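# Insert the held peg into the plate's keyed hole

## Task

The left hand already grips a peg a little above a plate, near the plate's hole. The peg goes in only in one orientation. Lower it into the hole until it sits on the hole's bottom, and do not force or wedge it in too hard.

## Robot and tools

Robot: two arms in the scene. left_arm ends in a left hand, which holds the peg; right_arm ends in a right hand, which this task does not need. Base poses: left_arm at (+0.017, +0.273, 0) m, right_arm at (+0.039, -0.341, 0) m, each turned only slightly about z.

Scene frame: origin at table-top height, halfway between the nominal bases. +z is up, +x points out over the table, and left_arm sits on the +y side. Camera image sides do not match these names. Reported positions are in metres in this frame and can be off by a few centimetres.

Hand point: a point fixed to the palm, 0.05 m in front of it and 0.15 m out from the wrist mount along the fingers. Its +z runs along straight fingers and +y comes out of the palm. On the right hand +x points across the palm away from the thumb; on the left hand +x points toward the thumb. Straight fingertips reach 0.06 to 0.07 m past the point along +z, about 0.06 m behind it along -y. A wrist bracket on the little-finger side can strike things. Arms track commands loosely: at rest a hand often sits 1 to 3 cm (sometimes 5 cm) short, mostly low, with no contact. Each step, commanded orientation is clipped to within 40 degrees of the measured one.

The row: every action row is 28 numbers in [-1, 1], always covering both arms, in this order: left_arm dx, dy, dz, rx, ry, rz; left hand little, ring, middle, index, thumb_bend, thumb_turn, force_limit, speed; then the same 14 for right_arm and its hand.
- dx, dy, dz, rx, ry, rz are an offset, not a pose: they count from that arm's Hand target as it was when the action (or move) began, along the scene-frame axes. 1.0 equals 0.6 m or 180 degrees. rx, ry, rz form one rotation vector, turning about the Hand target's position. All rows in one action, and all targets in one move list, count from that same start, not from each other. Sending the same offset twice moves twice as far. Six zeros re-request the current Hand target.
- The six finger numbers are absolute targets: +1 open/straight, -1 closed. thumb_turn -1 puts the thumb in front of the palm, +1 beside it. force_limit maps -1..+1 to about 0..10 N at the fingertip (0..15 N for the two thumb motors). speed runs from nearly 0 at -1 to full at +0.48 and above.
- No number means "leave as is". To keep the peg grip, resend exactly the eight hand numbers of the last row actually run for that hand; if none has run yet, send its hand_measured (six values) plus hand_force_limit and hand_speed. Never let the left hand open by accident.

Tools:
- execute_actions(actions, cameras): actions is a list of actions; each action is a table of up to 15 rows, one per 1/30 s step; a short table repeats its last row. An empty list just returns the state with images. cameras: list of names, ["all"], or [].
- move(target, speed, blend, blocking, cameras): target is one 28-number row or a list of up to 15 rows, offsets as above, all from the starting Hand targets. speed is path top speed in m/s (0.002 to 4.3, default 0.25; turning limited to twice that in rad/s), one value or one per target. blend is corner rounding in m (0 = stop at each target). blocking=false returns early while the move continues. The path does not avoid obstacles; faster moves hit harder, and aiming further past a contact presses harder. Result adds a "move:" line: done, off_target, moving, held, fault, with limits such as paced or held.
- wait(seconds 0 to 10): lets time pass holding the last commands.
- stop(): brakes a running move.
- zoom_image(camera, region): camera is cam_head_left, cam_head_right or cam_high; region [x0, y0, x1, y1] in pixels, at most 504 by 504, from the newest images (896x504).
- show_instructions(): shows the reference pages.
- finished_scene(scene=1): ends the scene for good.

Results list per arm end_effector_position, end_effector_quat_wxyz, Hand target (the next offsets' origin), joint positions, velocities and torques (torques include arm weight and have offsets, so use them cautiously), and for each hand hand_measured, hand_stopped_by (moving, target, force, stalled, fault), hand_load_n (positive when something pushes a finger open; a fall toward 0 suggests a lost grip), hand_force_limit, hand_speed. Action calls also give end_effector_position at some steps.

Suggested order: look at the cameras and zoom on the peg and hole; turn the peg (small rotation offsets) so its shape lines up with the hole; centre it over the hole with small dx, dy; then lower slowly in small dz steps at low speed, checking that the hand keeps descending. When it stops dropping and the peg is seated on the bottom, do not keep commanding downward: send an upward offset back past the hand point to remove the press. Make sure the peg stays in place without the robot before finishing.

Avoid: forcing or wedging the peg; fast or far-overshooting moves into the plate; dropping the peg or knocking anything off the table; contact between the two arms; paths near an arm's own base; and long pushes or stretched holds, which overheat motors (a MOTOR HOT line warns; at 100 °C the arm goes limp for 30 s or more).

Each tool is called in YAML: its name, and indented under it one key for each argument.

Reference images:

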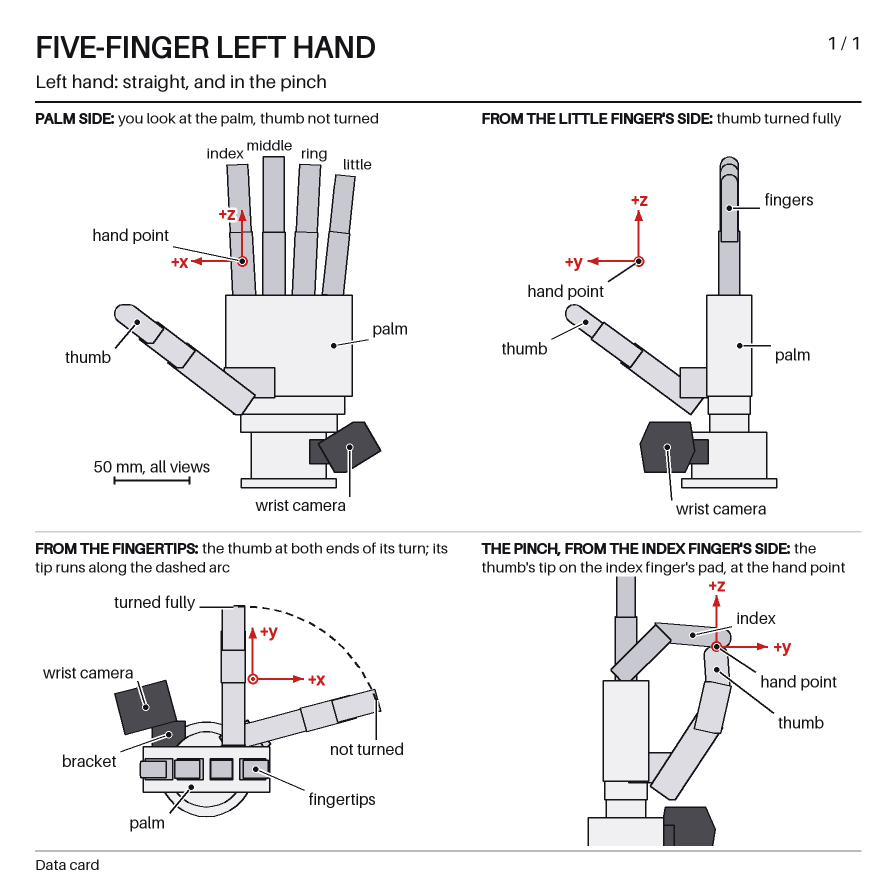

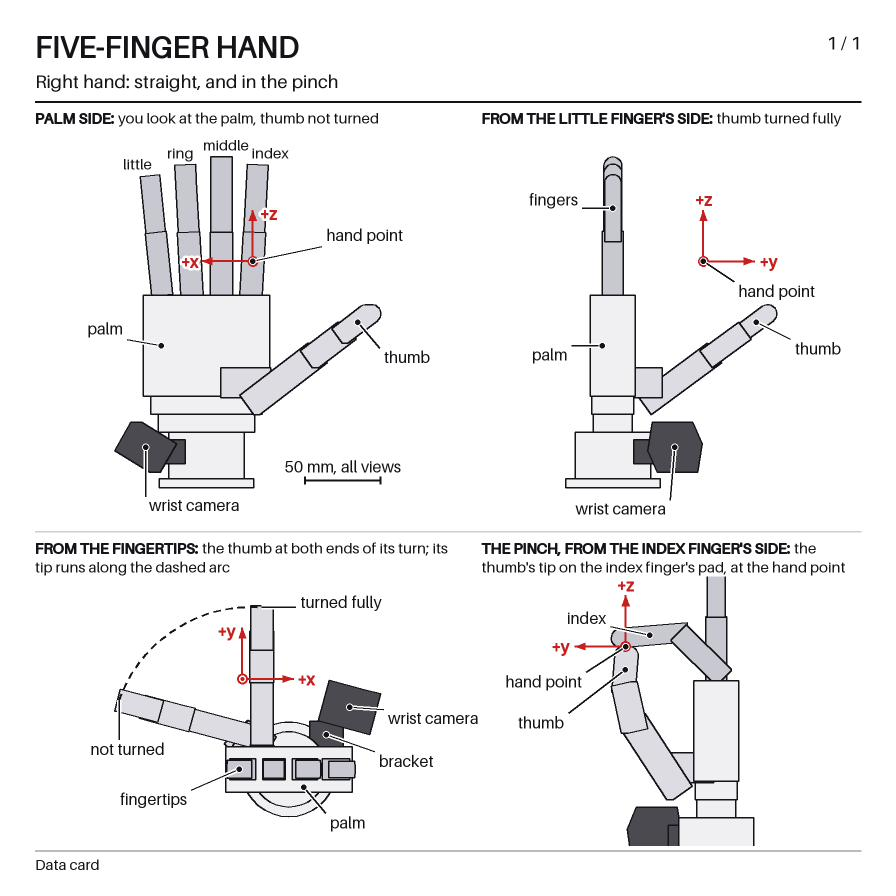

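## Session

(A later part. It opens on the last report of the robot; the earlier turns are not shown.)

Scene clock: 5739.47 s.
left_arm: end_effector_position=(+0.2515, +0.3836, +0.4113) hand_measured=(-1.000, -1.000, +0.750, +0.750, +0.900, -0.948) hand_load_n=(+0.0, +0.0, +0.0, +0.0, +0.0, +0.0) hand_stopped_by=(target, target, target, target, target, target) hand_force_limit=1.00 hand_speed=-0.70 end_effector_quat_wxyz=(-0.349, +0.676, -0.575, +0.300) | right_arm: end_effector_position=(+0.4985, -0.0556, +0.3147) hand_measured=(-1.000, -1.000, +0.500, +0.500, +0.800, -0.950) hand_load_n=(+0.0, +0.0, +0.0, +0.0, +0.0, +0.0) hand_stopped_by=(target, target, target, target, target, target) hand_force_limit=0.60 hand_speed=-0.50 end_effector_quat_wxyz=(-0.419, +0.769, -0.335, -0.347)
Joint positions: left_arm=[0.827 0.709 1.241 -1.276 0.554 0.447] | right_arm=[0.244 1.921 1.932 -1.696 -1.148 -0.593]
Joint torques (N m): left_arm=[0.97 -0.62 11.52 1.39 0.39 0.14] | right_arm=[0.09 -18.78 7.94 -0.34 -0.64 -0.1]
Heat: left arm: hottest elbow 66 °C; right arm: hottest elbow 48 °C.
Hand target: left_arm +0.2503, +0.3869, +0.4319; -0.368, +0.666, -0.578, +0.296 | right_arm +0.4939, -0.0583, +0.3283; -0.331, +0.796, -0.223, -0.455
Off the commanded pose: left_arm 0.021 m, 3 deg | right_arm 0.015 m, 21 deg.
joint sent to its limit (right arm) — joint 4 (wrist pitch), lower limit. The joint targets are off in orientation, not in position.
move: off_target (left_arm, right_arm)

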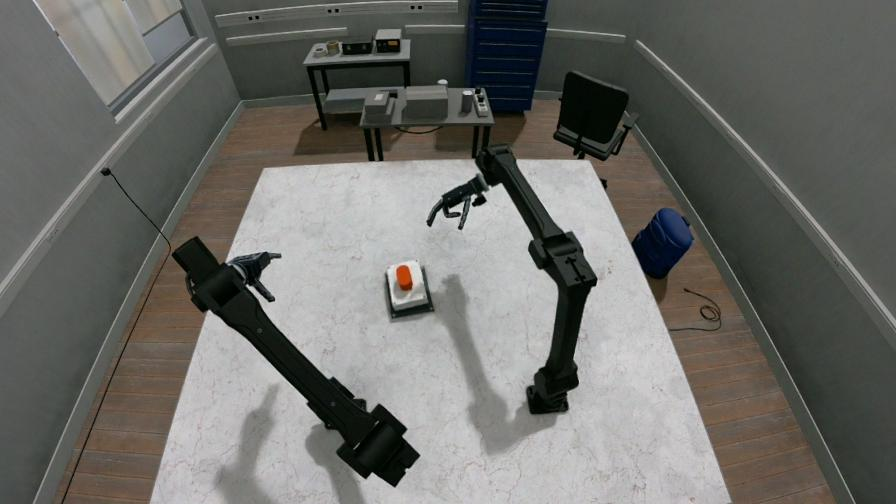

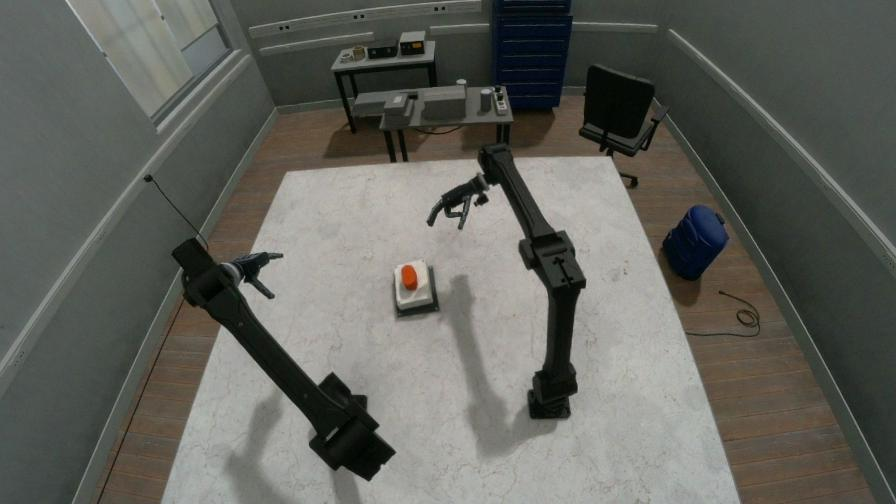

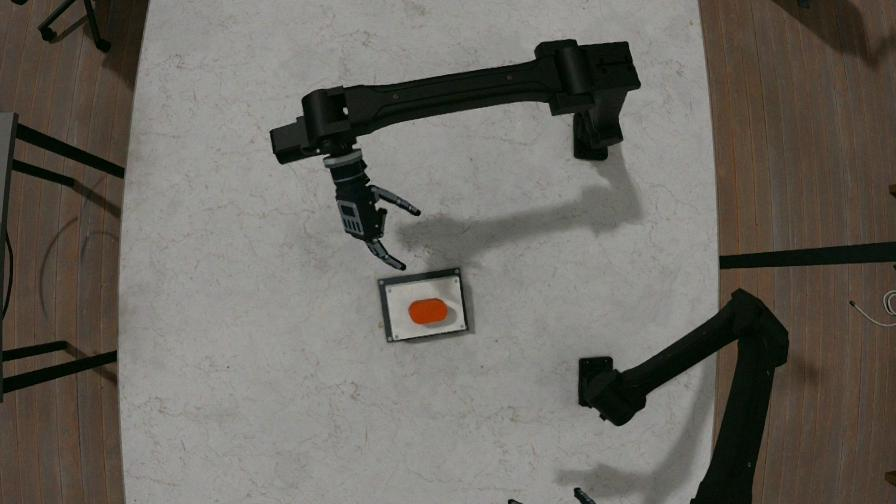

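move:
  target: [0,0,0,0,0,0,-1,-1,0.75,0.75,0.9,-0.948,1.0,-0.7,-0.145,0.195,-0.08,0,0,0,-1,-1,0.2,0.2,0.80,-0.95,0.6,-0.5]
  speed: 0.2
  cameras: ["all"]

zoom_image:
  camera: "cam_head_left"
  region: [370, 220, 450, 310]

zoom_image:
  camera: "cam_high"
  region: [340, 246, 480, 346]

Scene clock: 5805.47 s.
left_arm: end_effector_position=(+0.2515, +0.3836, +0.4113) hand_measured=(-1.000, -1.000, +0.750, +0.750, +0.900, -0.948) hand_load_n=(+0.0, +0.0, +0.0, +0.0, +0.0, +0.0) hand_stopped_by=(target, target, target, target, target, target) hand_force_limit=1.00 hand_speed=-0.70 end_effector_quat_wxyz=(-0.349, +0.676, -0.575, +0.300) | right_arm: end_effector_position=(+0.4063, +0.0557, +0.2818) hand_measured=(-1.000, -1.000, +0.200, +0.200, +0.800, -0.950) hand_load_n=(+0.0, +0.0, +0.0, +0.0, +0.0, -0.5) hand_stopped_by=(target, target, target, target, target, target) hand_force_limit=0.60 hand_speed=-0.50 end_effector_quat_wxyz=(-0.352, +0.794, -0.248, -0.430)
Joint positions: left_arm=[0.827 0.709 1.241 -1.276 0.554 0.447] | right_arm=[0.509 1.963 1.881 -1.696 -1.169 -0.608]
Joint torques (N m): left_arm=[0.91 -0.56 11.52 1.37 0.39 0.14] | right_arm=[0.62 -16.21 8.21 -0.47 -0.83 -0.05]
Heat: left arm: hottest elbow 66 °C; right arm: hottest elbow 45 °C.
Hand target: left_arm +0.2503, +0.3869, +0.4319; -0.368, +0.666, -0.578, +0.296 | right_arm +0.4069, +0.0588, +0.2803; -0.331, +0.796, -0.223, -0.455
Off the commanded pose: left_arm 0.021 m, 3 deg | right_arm 0.003 m, 5 deg.
joint sent to its limit (right arm) — joint 4 (wrist pitch), lower limit. The joint targets are off in orientation, not in position.
move: off_target (left_arm, right_arm)

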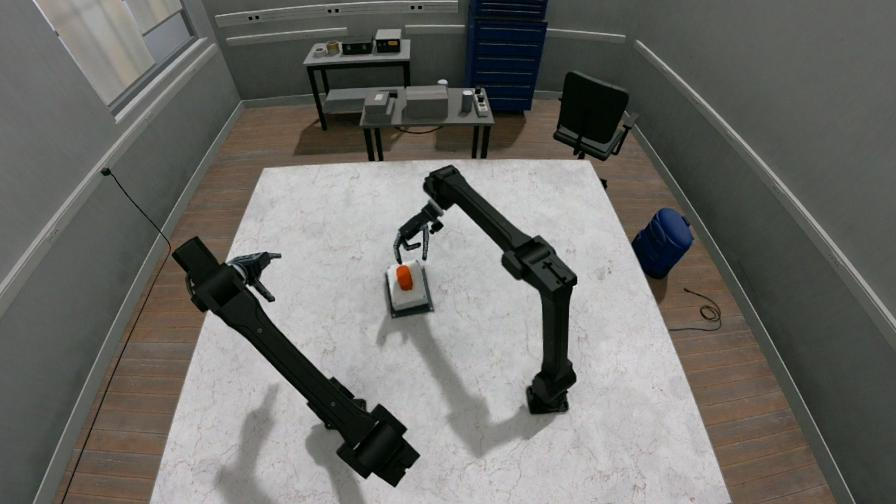

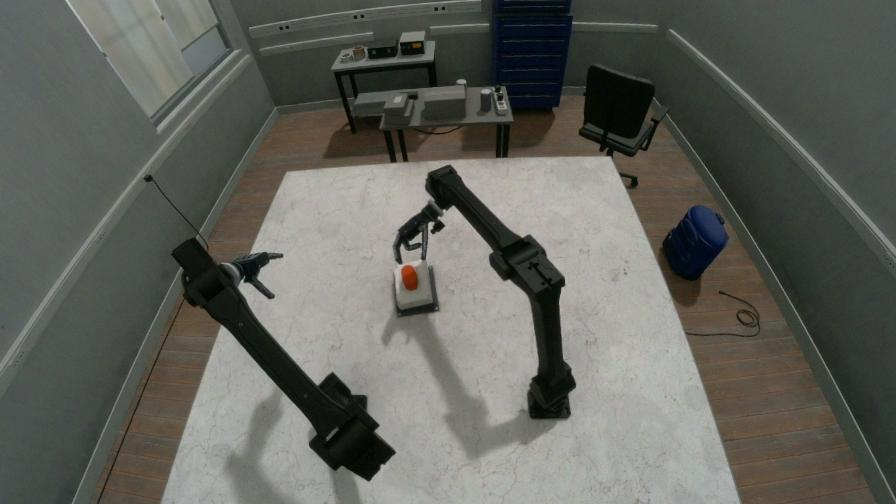

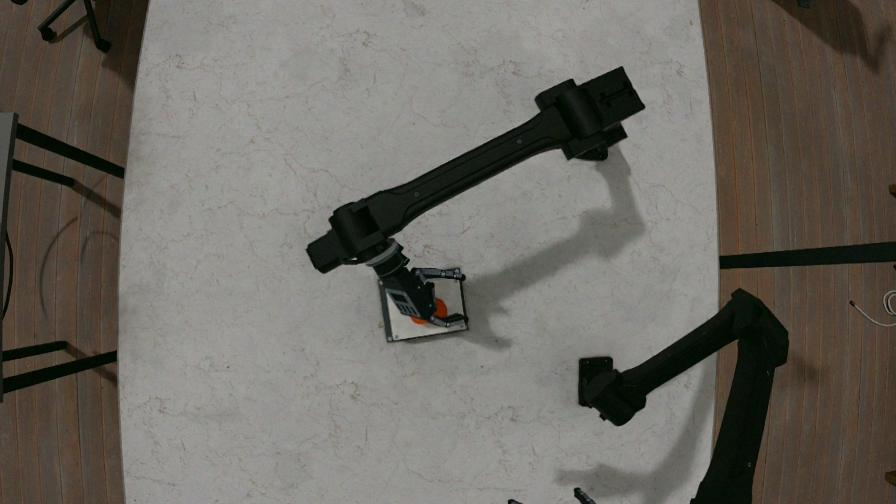

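Scaled by 5.600 from the camera's 896x504 image, which has a finer 1280x720 frame.

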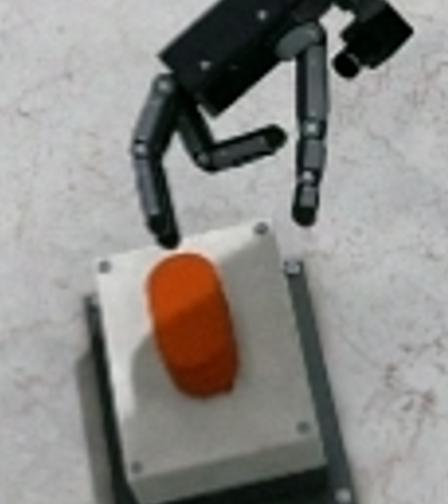

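Scaled by 3.600 from the camera's 896x504 image, which has a finer 1280x720 frame.

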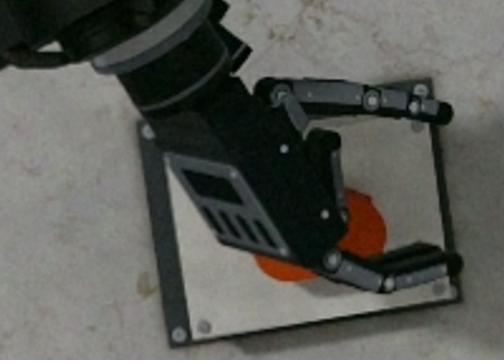

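move:
  target: [0,0,0,0,0,0,-1,-1,0.75,0.75,0.9,-0.948,1.0,-0.7,-0.01,0.045,-0.09,0,0,0,-1,-1,0.2,0.2,0.80,-0.95,0.6,-0.5]
  speed: 0.15
  cameras: ["all"]

zoom_image:
  camera: "cam_head_left"
  region: [370, 220, 450, 310]

zoom_image:
  camera: "cam_head_right"
  region: [370, 220, 450, 310]

zoom_image:
  camera: "cam_high"
  region: [340, 246, 480, 346]

Scene clock: 5817.80 s.
left_arm: end_effector_position=(+0.2515, +0.3836, +0.4113) hand_measured=(-1.000, -1.000, +0.750, +0.750, +0.900, -0.948) hand_load_n=(+0.0, +0.0, +0.0, +0.0, +0.0, +0.0) hand_stopped_by=(target, target, target, target, target, target) hand_force_limit=1.00 hand_speed=-0.70 end_effector_quat_wxyz=(-0.349, +0.676, -0.575, +0.300) | right_arm: end_effector_position=(+0.4000, +0.0799, +0.2254) hand_measured=(-1.000, -1.000, +0.200, +0.200, +0.800, -0.950) hand_load_n=(+0.0, +0.0, +0.0, +0.0, +0.0, -0.5) hand_stopped_by=(target, target, target, target, target, target) hand_force_limit=0.60 hand_speed=-0.50 end_effector_quat_wxyz=(-0.324, +0.792, -0.236, -0.460)
Joint positions: left_arm=[0.827 0.709 1.241 -1.276 0.554 0.447] | right_arm=[0.557 2.071 1.881 -1.685 -1.176 -0.652]
Joint torques (N m): left_arm=[0.97 -0.56 11.51 1.39 0.39 0.14] | right_arm=[0.85 -17.61 8.5 0.02 -0.8 -0.07]
Heat: left arm: hottest elbow 66 °C; right arm: hottest elbow 45 °C.
Hand target: left_arm +0.2503, +0.3869, +0.4319; -0.368, +0.666, -0.578, +0.296 | right_arm +0.4008, +0.0858, +0.2262; -0.331, +0.796, -0.224, -0.455
Off the commanded pose: left_arm 0.021 m, 3 deg | right_arm 0.006 m, 2 deg.
move: off_target (left_arm)

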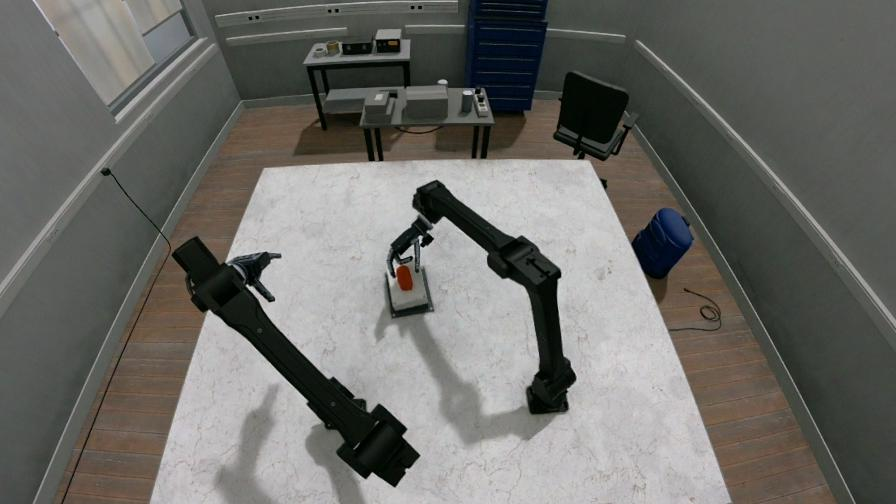

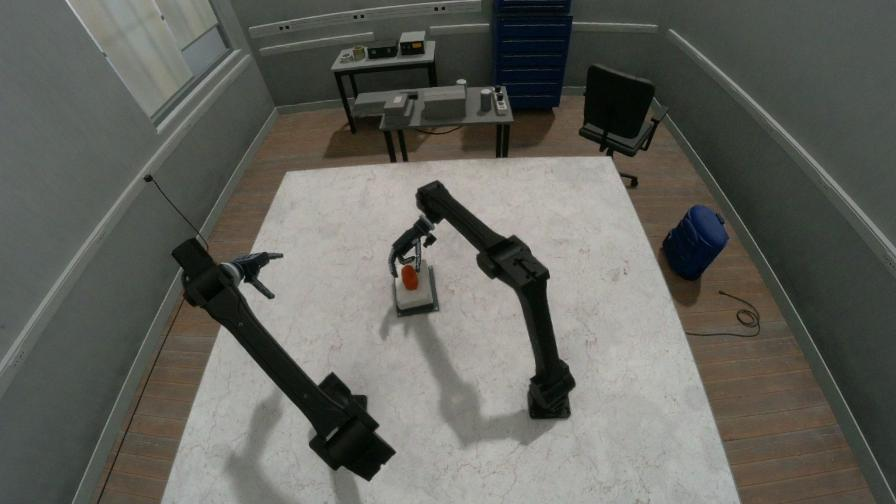

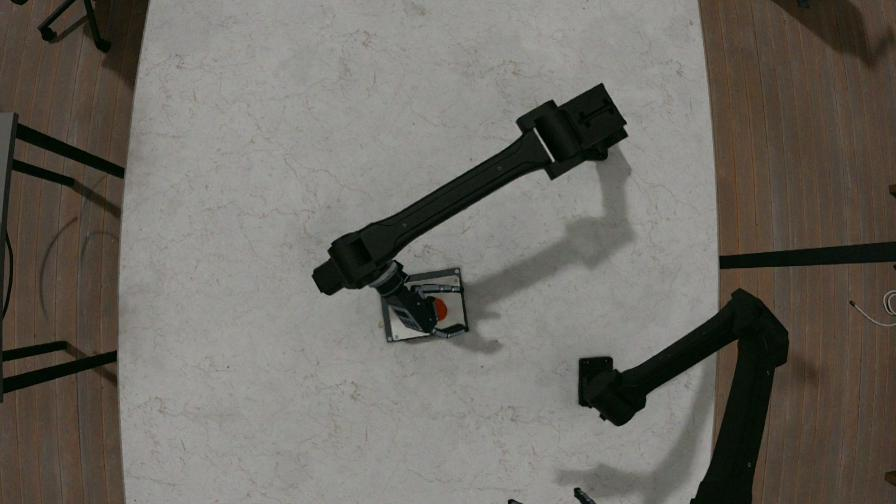

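Scaled by 5.600 from the camera's 896x504 image, which has a finer 1280x720 frame.

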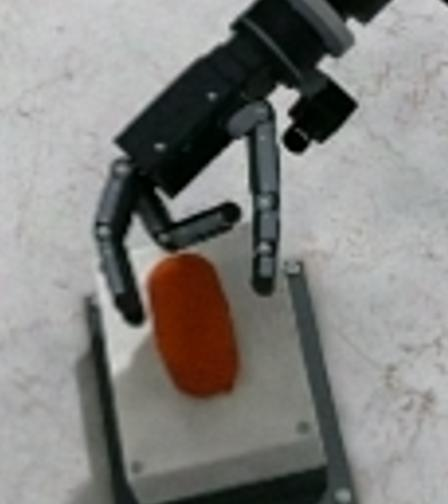

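Scaled by 5.600 from the camera's 896x504 image, which has a finer 1280x720 frame.

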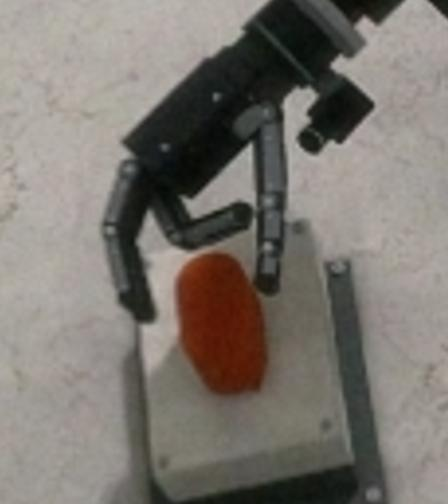

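Scaled by 3.600 from the camera's 896x504 image, which has a finer 1280x720 frame.

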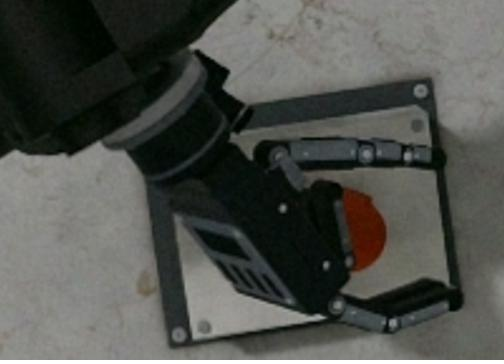

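move:
  target: [0,0,0,0,0,0,-1,-1,0.75,0.75,0.9,-0.948,1.0,-0.7,0.0,0,-0.06,0,0,0,-1,-1,0.2,0.2,0.80,-0.95,0.6,-0.5]
  speed: 0.1
  cameras: ["all"]

zoom_image:
  camera: "cam_head_left"
  region: [370, 220, 450, 310]

zoom_image:
  camera: "cam_high"
  region: [340, 246, 480, 346]

Scene clock: 5825.10 s.
left_arm: end_effector_position=(+0.2515, +0.3836, +0.4113) hand_measured=(-1.000, -1.000, +0.750, +0.750, +0.900, -0.948) hand_load_n=(+0.0, +0.0, +0.0, +0.0, +0.0, +0.0) hand_stopped_by=(target, target, target, target, target, target) hand_force_limit=1.00 hand_speed=-0.70 end_effector_quat_wxyz=(-0.349, +0.676, -0.575, +0.300) | right_arm: end_effector_position=(+0.4015, +0.0807, +0.1972) hand_measured=(-1.000, -1.000, +0.200, +0.200, +0.800, -0.950) hand_load_n=(+0.0, +0.5, +0.0, +0.0, +0.0, +0.0) hand_stopped_by=(target, target, target, target, target, target) hand_force_limit=0.60 hand_speed=-0.50 end_effector_quat_wxyz=(-0.331, +0.795, -0.230, -0.454)
Joint positions: left_arm=[0.827 0.709 1.241 -1.276 0.554 0.447] | right_arm=[0.557 2.085 1.835 -1.606 -1.176 -0.656]
Joint torques (N m): left_arm=[0.91 -0.56 11.52 1.39 0.39 0.14] | right_arm=[0.79 -16.97 7.51 0.21 -0.8 -0.05]
Heat: left arm: hottest elbow 66 °C; right arm: hottest elbow 45 °C.
Hand target: left_arm +0.2503, +0.3869, +0.4319; -0.368, +0.666, -0.578, +0.296 | right_arm +0.4008, +0.0858, +0.1902; -0.331, +0.796, -0.223, -0.455
Off the commanded pose: left_arm 0.021 m, 3 deg | right_arm 0.009 m, 1 deg.
move: off_target (left_arm)

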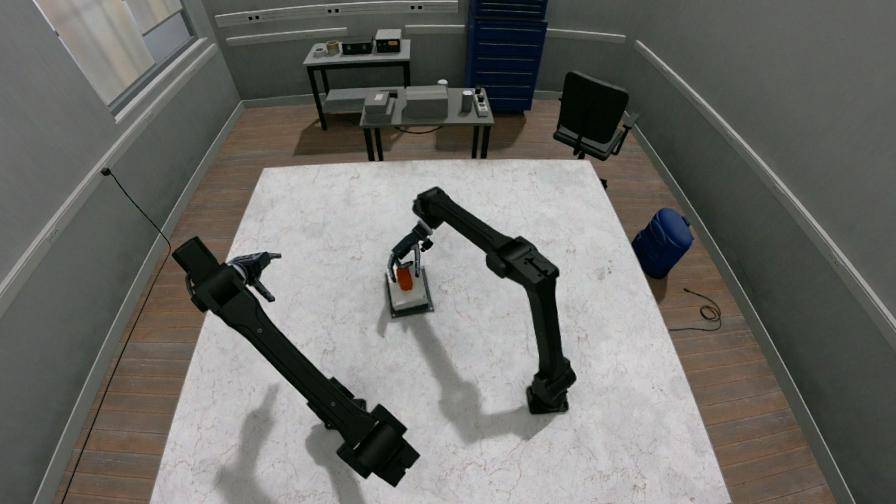

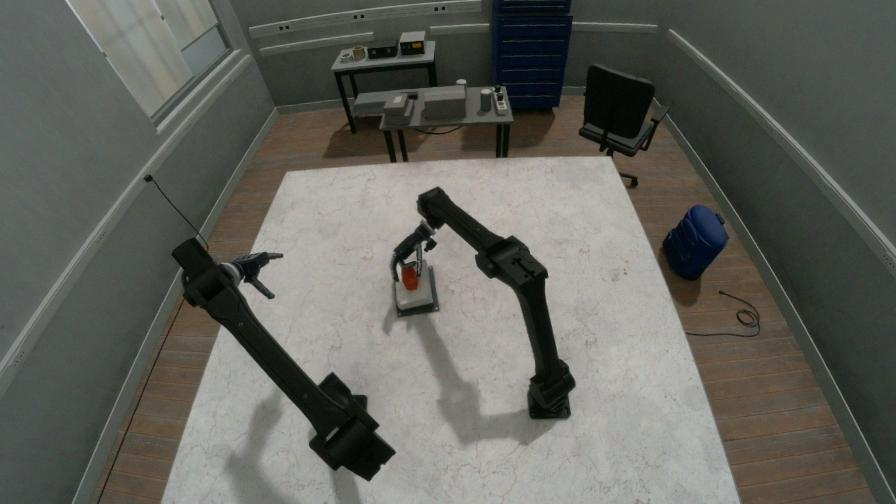

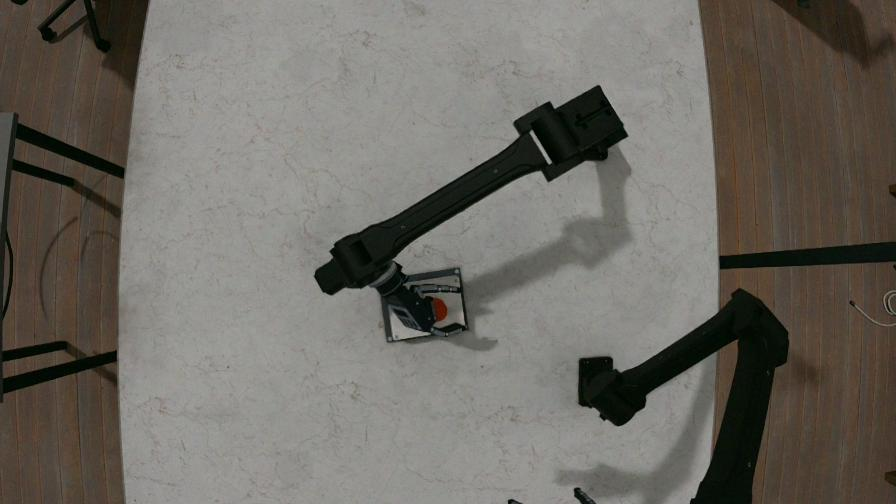

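Scaled by 5.600 from the camera's 896x504 image, which has a finer 1280x720 frame.

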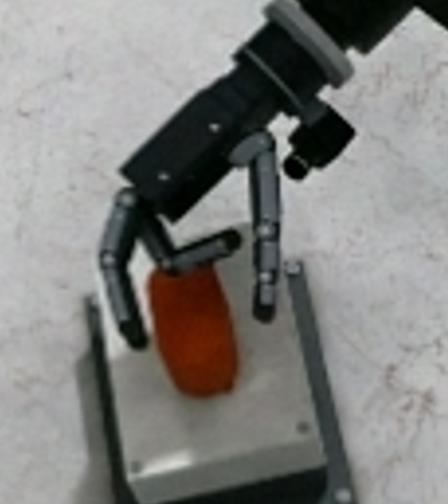

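Scaled by 3.600 from the camera's 896x504 image, which has a finer 1280x720 frame.

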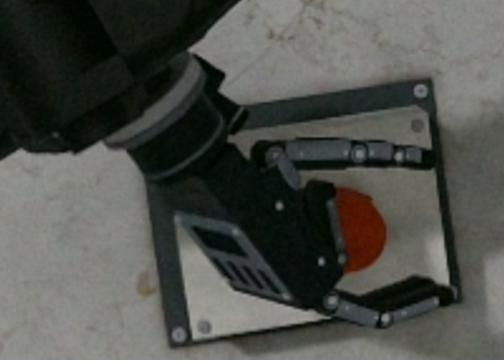

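move:
  target: [0,0,0,0,0,0,-1,-1,0.75,0.75,0.9,-0.948,1.0,-0.7,0.0,-0.005,-0.03,0,0,0,-1,-1,0.2,0.2,0.80,-0.95,0.6,-0.5]
  speed: 0.05
  cameras: []

execute_actions:
  actions:
    - [[0,0,0,0,0,0,-1,-1,0.75,0.75,0.9,-0.948,1.0,-0.7,0,0,-0.012,0,0,0,-1,-1,0.2,0.2,0.80,-0.95,0.6,-0.5]]
  cameras: ["all"]

zoom_image:
  camera: "cam_head_left"
  region: [370, 220, 450, 310]

Scene clock: 5829.93 s.
left_arm: end_effector_position=(+0.2515, +0.3836, +0.4113) hand_measured=(-1.000, -1.000, +0.750, +0.750, +0.900, -0.948) hand_load_n=(+0.0, +0.0, +0.0, +0.0, +0.0, +0.0) hand_stopped_by=(target, target, target, target, target, target) hand_force_limit=1.00 hand_speed=-0.70 end_effector_quat_wxyz=(-0.349, +0.676, -0.575, +0.300) | right_arm: end_effector_position=(+0.4000, +0.0796, +0.1811) hand_measured=(-1.000, -1.000, +0.200, +0.200, +0.800, -0.950) hand_load_n=(+0.0, +0.0, +0.0, +0.0, +0.0, -0.5) hand_stopped_by=(target, target, target, target, target, target) hand_force_limit=0.60 hand_speed=-0.50 end_effector_quat_wxyz=(-0.331, +0.795, -0.228, -0.454)
Joint positions: left_arm=[0.827 0.709 1.241 -1.276 0.554 0.447] | right_arm=[0.557 2.095 1.807 -1.574 -1.176 -0.664]
Joint torques (N m): left_arm=[0.91 -0.56 11.54 1.37 0.39 0.14] | right_arm=[0.56 -16.79 7.42 0.12 -0.76 -0.08]
Heat: left arm: hottest elbow 66 °C; right arm: hottest elbow 44 °C.
Hand target: left_arm +0.2503, +0.3869, +0.4319; -0.368, +0.666, -0.578, +0.296 | right_arm +0.4009, +0.0828, +0.1723; -0.331, +0.796, -0.223, -0.455
Off the commanded pose: left_arm 0.021 m, 3 deg | right_arm 0.010 m, 1 deg.
move: off_target (left_arm)
No camera images: "cameras" was empty.

Scene clock: 5830.63 s.
left_arm: end_effector_position=(+0.2515, +0.3836, +0.4113) hand_measured=(-1.000, -1.000, +0.750, +0.750, +0.900, -0.948) hand_load_n=(+0.0, +0.0, +0.0, +0.0, +0.0, +0.0) hand_stopped_by=(target, target, target, target, target, target) hand_force_limit=1.00 hand_speed=-0.70 end_effector_quat_wxyz=(-0.349, +0.676, -0.575, +0.300) | right_arm: end_effector_position=(+0.4000, +0.0796, +0.1744) hand_measured=(-1.000, -1.000, +0.200, +0.200, +0.800, -0.950) hand_load_n=(+0.0, +0.0, +0.0, +0.0, +0.0, +0.0) hand_stopped_by=(target, target, target, target, target, target) hand_force_limit=0.60 hand_speed=-0.50 end_effector_quat_wxyz=(-0.331, +0.795, -0.228, -0.454)
Joint positions: left_arm=[0.827 0.709 1.241 -1.276 0.554 0.447] | right_arm=[0.557 2.1 1.797 -1.559 -1.176 -0.664]
Joint torques (N m): left_arm=[0.91 -0.62 11.52 1.39 0.39 0.14] | right_arm=[0.5 -16.91 7.34 0.16 -0.76 -0.07]
Heat: left arm: hottest elbow 66 °C; right arm: hottest elbow 44 °C.
Hand target: left_arm +0.2503, +0.3869, +0.4319; -0.368, +0.666, -0.578, +0.296 | right_arm +0.4008, +0.0827, +0.1651; -0.331, +0.796, -0.223, -0.455
Off the commanded pose: left_arm 0.021 m, 3 deg | right_arm 0.010 m, 1 deg.
Step readings (end_effector_position of left_arm | right_arm):
0: (+0.2515, +0.3836, +0.4113) | (+0.4000, +0.0796, +0.1811)
1: (+0.2515, +0.3836, +0.4113) | (+0.4000, +0.0796, +0.1811)
2: (+0.2515, +0.3836, +0.4113) | (+0.4001, +0.0797, +0.1808)
4: (+0.2515, +0.3836, +0.4113) | (+0.4003, +0.0797, +0.1798)
8: (+0.2515, +0.3836, +0.4113) | (+0.4000, +0.0796, +0.1769)
15: (+0.2515, +0.3836, +0.4113) | (+0.4000, +0.0796, +0.1744)

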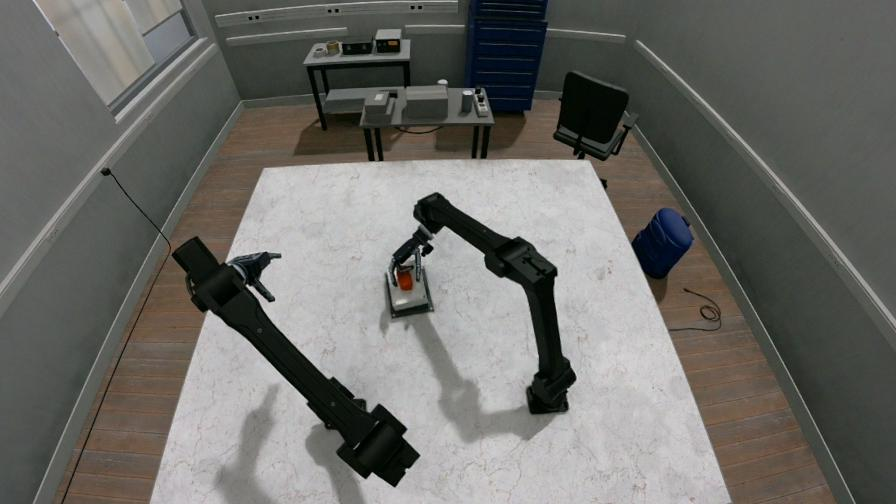

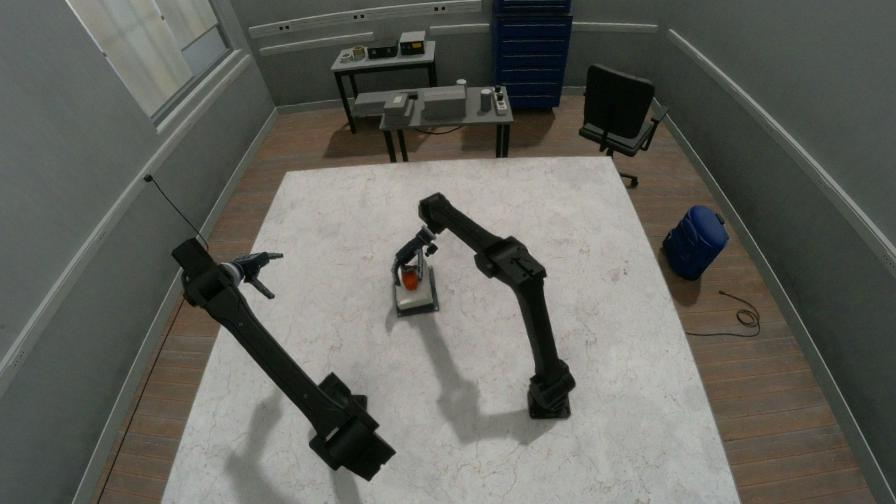

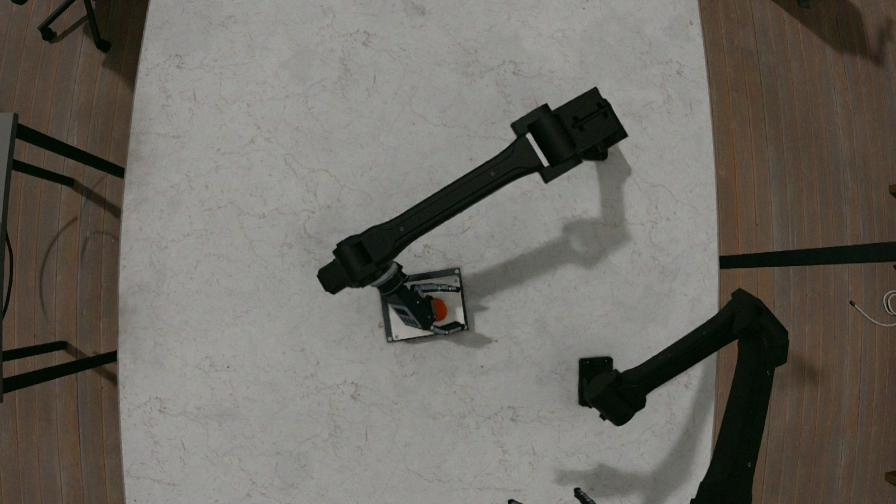

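Scaled by 5.600 from the camera's 896x504 image, which has a finer 1280x720 frame.

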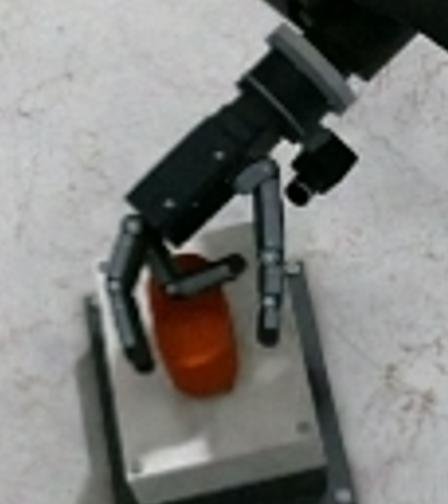

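Continue down in small steps.

execute_actions:
  actions:
    - [[0,0,0,0,0,0,-1,-1,0.75,0.75,0.9,-0.948,1.0,-0.7,0,0,-0.01,0,0,0,-1,-1,0.2,0.2,0.80,-0.95,0.6,-0.5]]
  cameras: []

execute_actions:
  actions:
    - [[0,0,0,0,0,0,-1,-1,0.75,0.75,0.9,-0.948,1.0,-0.7,0,0,-0.01,0,0,0,-1,-1,0.2,0.2,0.80,-0.95,0.6,-0.5]]
  cameras: ["all"]

zoom_image:
  camera: "cam_head_left"
  region: [370, 220, 450, 310]

zoom_image:
  camera: "cam_high"
  region: [340, 246, 480, 346]

Scene clock: 5835.53 s.
left_arm: end_effector_position=(+0.2515, +0.3836, +0.4113) hand_measured=(-1.000, -1.000, +0.750, +0.750, +0.900, -0.948) hand_load_n=(+0.0, +0.0, +0.0, +0.0, +0.0, +0.0) hand_stopped_by=(target, target, target, target, target, target) hand_force_limit=1.00 hand_speed=-0.70 end_effector_quat_wxyz=(-0.349, +0.676, -0.575, +0.300) | right_arm: end_effector_position=(+0.4002, +0.0798, +0.1697) hand_measured=(-1.000, -1.000, +0.200, +0.200, +0.800, -0.950) hand_load_n=(+0.0, +0.0, +0.0, +0.0, +0.0, +0.0) hand_stopped_by=(target, target, target, target, target, target) hand_force_limit=0.60 hand_speed=-0.50 end_effector_quat_wxyz=(-0.332, +0.795, -0.228, -0.454)
Joint positions: left_arm=[0.827 0.709 1.241 -1.276 0.554 0.447] | right_arm=[0.557 2.104 1.791 -1.547 -1.177 -0.665]
Joint torques (N m): left_arm=[0.91 -0.56 11.51 1.37 0.39 0.14] | right_arm=[0.56 -16.85 7.27 0.18 -0.72 -0.07]
Heat: left arm: hottest elbow 66 °C; right arm: hottest elbow 44 °C.
Hand target: left_arm +0.2503, +0.3869, +0.4319; -0.368, +0.666, -0.578, +0.296 | right_arm +0.4009, +0.0828, +0.1591; -0.331, +0.796, -0.223, -0.455
Off the commanded pose: left_arm 0.021 m, 3 deg | right_arm 0.011 m, 0 deg.
Step readings (end_effector_position of left_arm | right_arm):
0: (+0.2515, +0.3836, +0.4113) | (+0.4000, +0.0796, +0.1744)
1: (+0.2515, +0.3836, +0.4113) | (+0.4001, +0.0796, +0.1743)
2: (+0.2515, +0.3836, +0.4113) | (+0.4002, +0.0797, +0.1742)
4: (+0.2515, +0.3836, +0.4113) | (+0.4005, +0.0799, +0.1735)
8: (+0.2515, +0.3836, +0.4113) | (+0.4002, +0.0797, +0.1709)
15: (+0.2515, +0.3836, +0.4113) | (+0.4002, +0.0798, +0.1697)
No camera images: "cameras" was empty.

Scene clock: 5836.23 s.
left_arm: end_effector_position=(+0.2515, +0.3836, +0.4113) hand_measured=(-1.000, -1.000, +0.750, +0.750, +0.900, -0.948) hand_load_n=(+0.0, +0.0, +0.0, +0.0, +0.0, +0.0) hand_stopped_by=(target, target, target, target, target, target) hand_force_limit=1.00 hand_speed=-0.70 end_effector_quat_wxyz=(-0.349, +0.676, -0.575, +0.300) | right_arm: end_effector_position=(+0.4010, +0.0806, +0.1687) hand_measured=(-1.000, -1.000, +0.200, +0.200, +0.800, -0.950) hand_load_n=(-0.5, +0.0, +0.0, +0.0, +0.0, +0.0) hand_stopped_by=(target, target, target, target, target, target) hand_force_limit=0.60 hand_speed=-0.50 end_effector_quat_wxyz=(-0.335, +0.795, -0.225, -0.452)
Joint positions: left_arm=[0.827 0.709 1.241 -1.276 0.554 0.447] | right_arm=[0.557 2.104 1.789 -1.537 -1.18 -0.665]
Joint torques (N m): left_arm=[0.91 -0.62 11.52 1.39 0.39 0.14] | right_arm=[0.5 -16.32 6.87 0.31 -0.61 -0.07]
Heat: left arm: hottest elbow 66 °C; right arm: hottest elbow 44 °C.
Hand target: left_arm +0.2503, +0.3869, +0.4319; -0.368, +0.666, -0.578, +0.296 | right_arm +0.4009, +0.0828, +0.1531; -0.331, +0.796, -0.223, -0.455
Off the commanded pose: left_arm 0.021 m, 3 deg | right_arm 0.016 m, 1 deg.
Step readings (end_effector_position of left_arm | right_arm):
0: (+0.2515, +0.3836, +0.4113) | (+0.4002, +0.0798, +0.1697)
1: (+0.2515, +0.3836, +0.4113) | (+0.4002, +0.0798, +0.1697)
2: (+0.2515, +0.3836, +0.4113) | (+0.4003, +0.0799, +0.1696)
4: (+0.2515, +0.3836, +0.4113) | (+0.4006, +0.0802, +0.1693)
8: (+0.2515, +0.3836, +0.4113) | (+0.4007, +0.0804, +0.1689)
15: (+0.2515, +0.3836, +0.4113) | (+0.4010, +0.0806, +0.1687)

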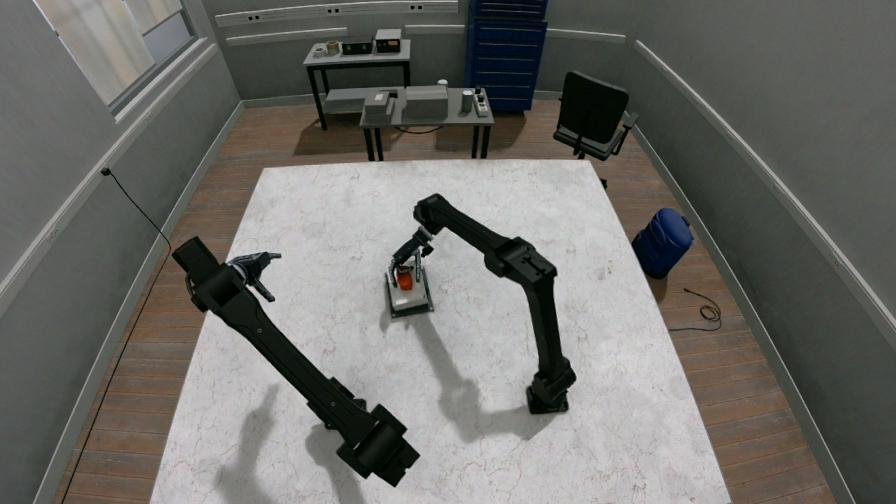

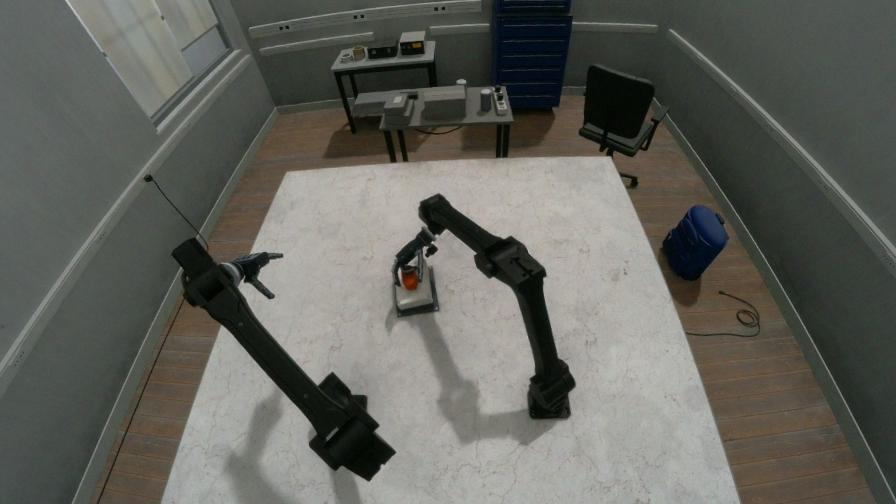

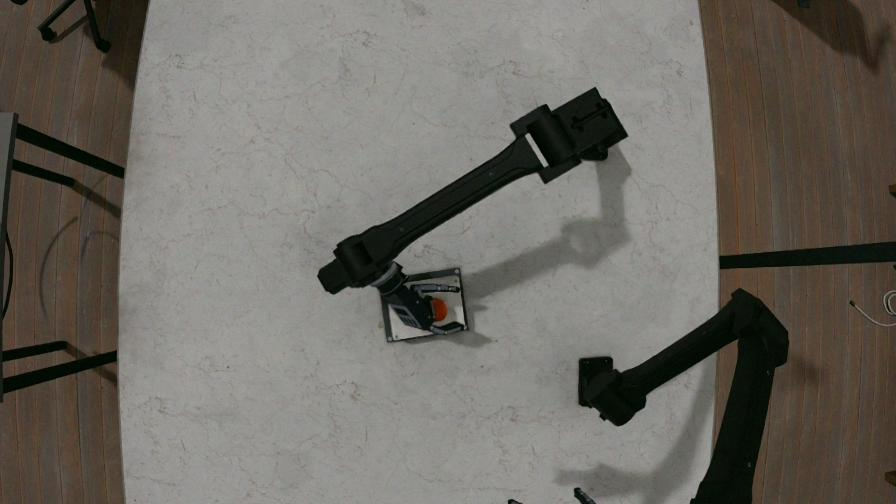

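Scaled by 5.600 from the camera's 896x504 image, which has a finer 1280x720 frame.

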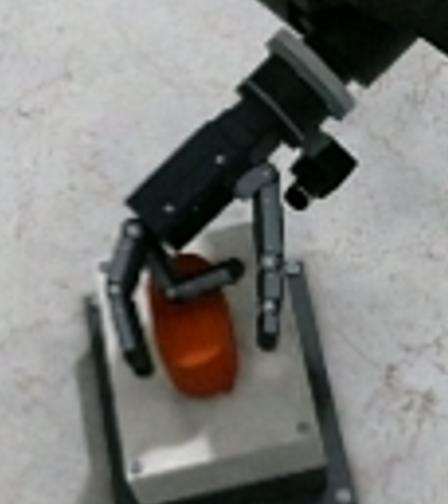

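Scaled by 3.600 from the camera's 896x504 image, which has a finer 1280x720 frame.

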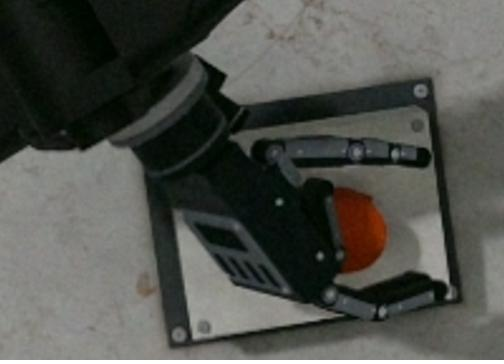

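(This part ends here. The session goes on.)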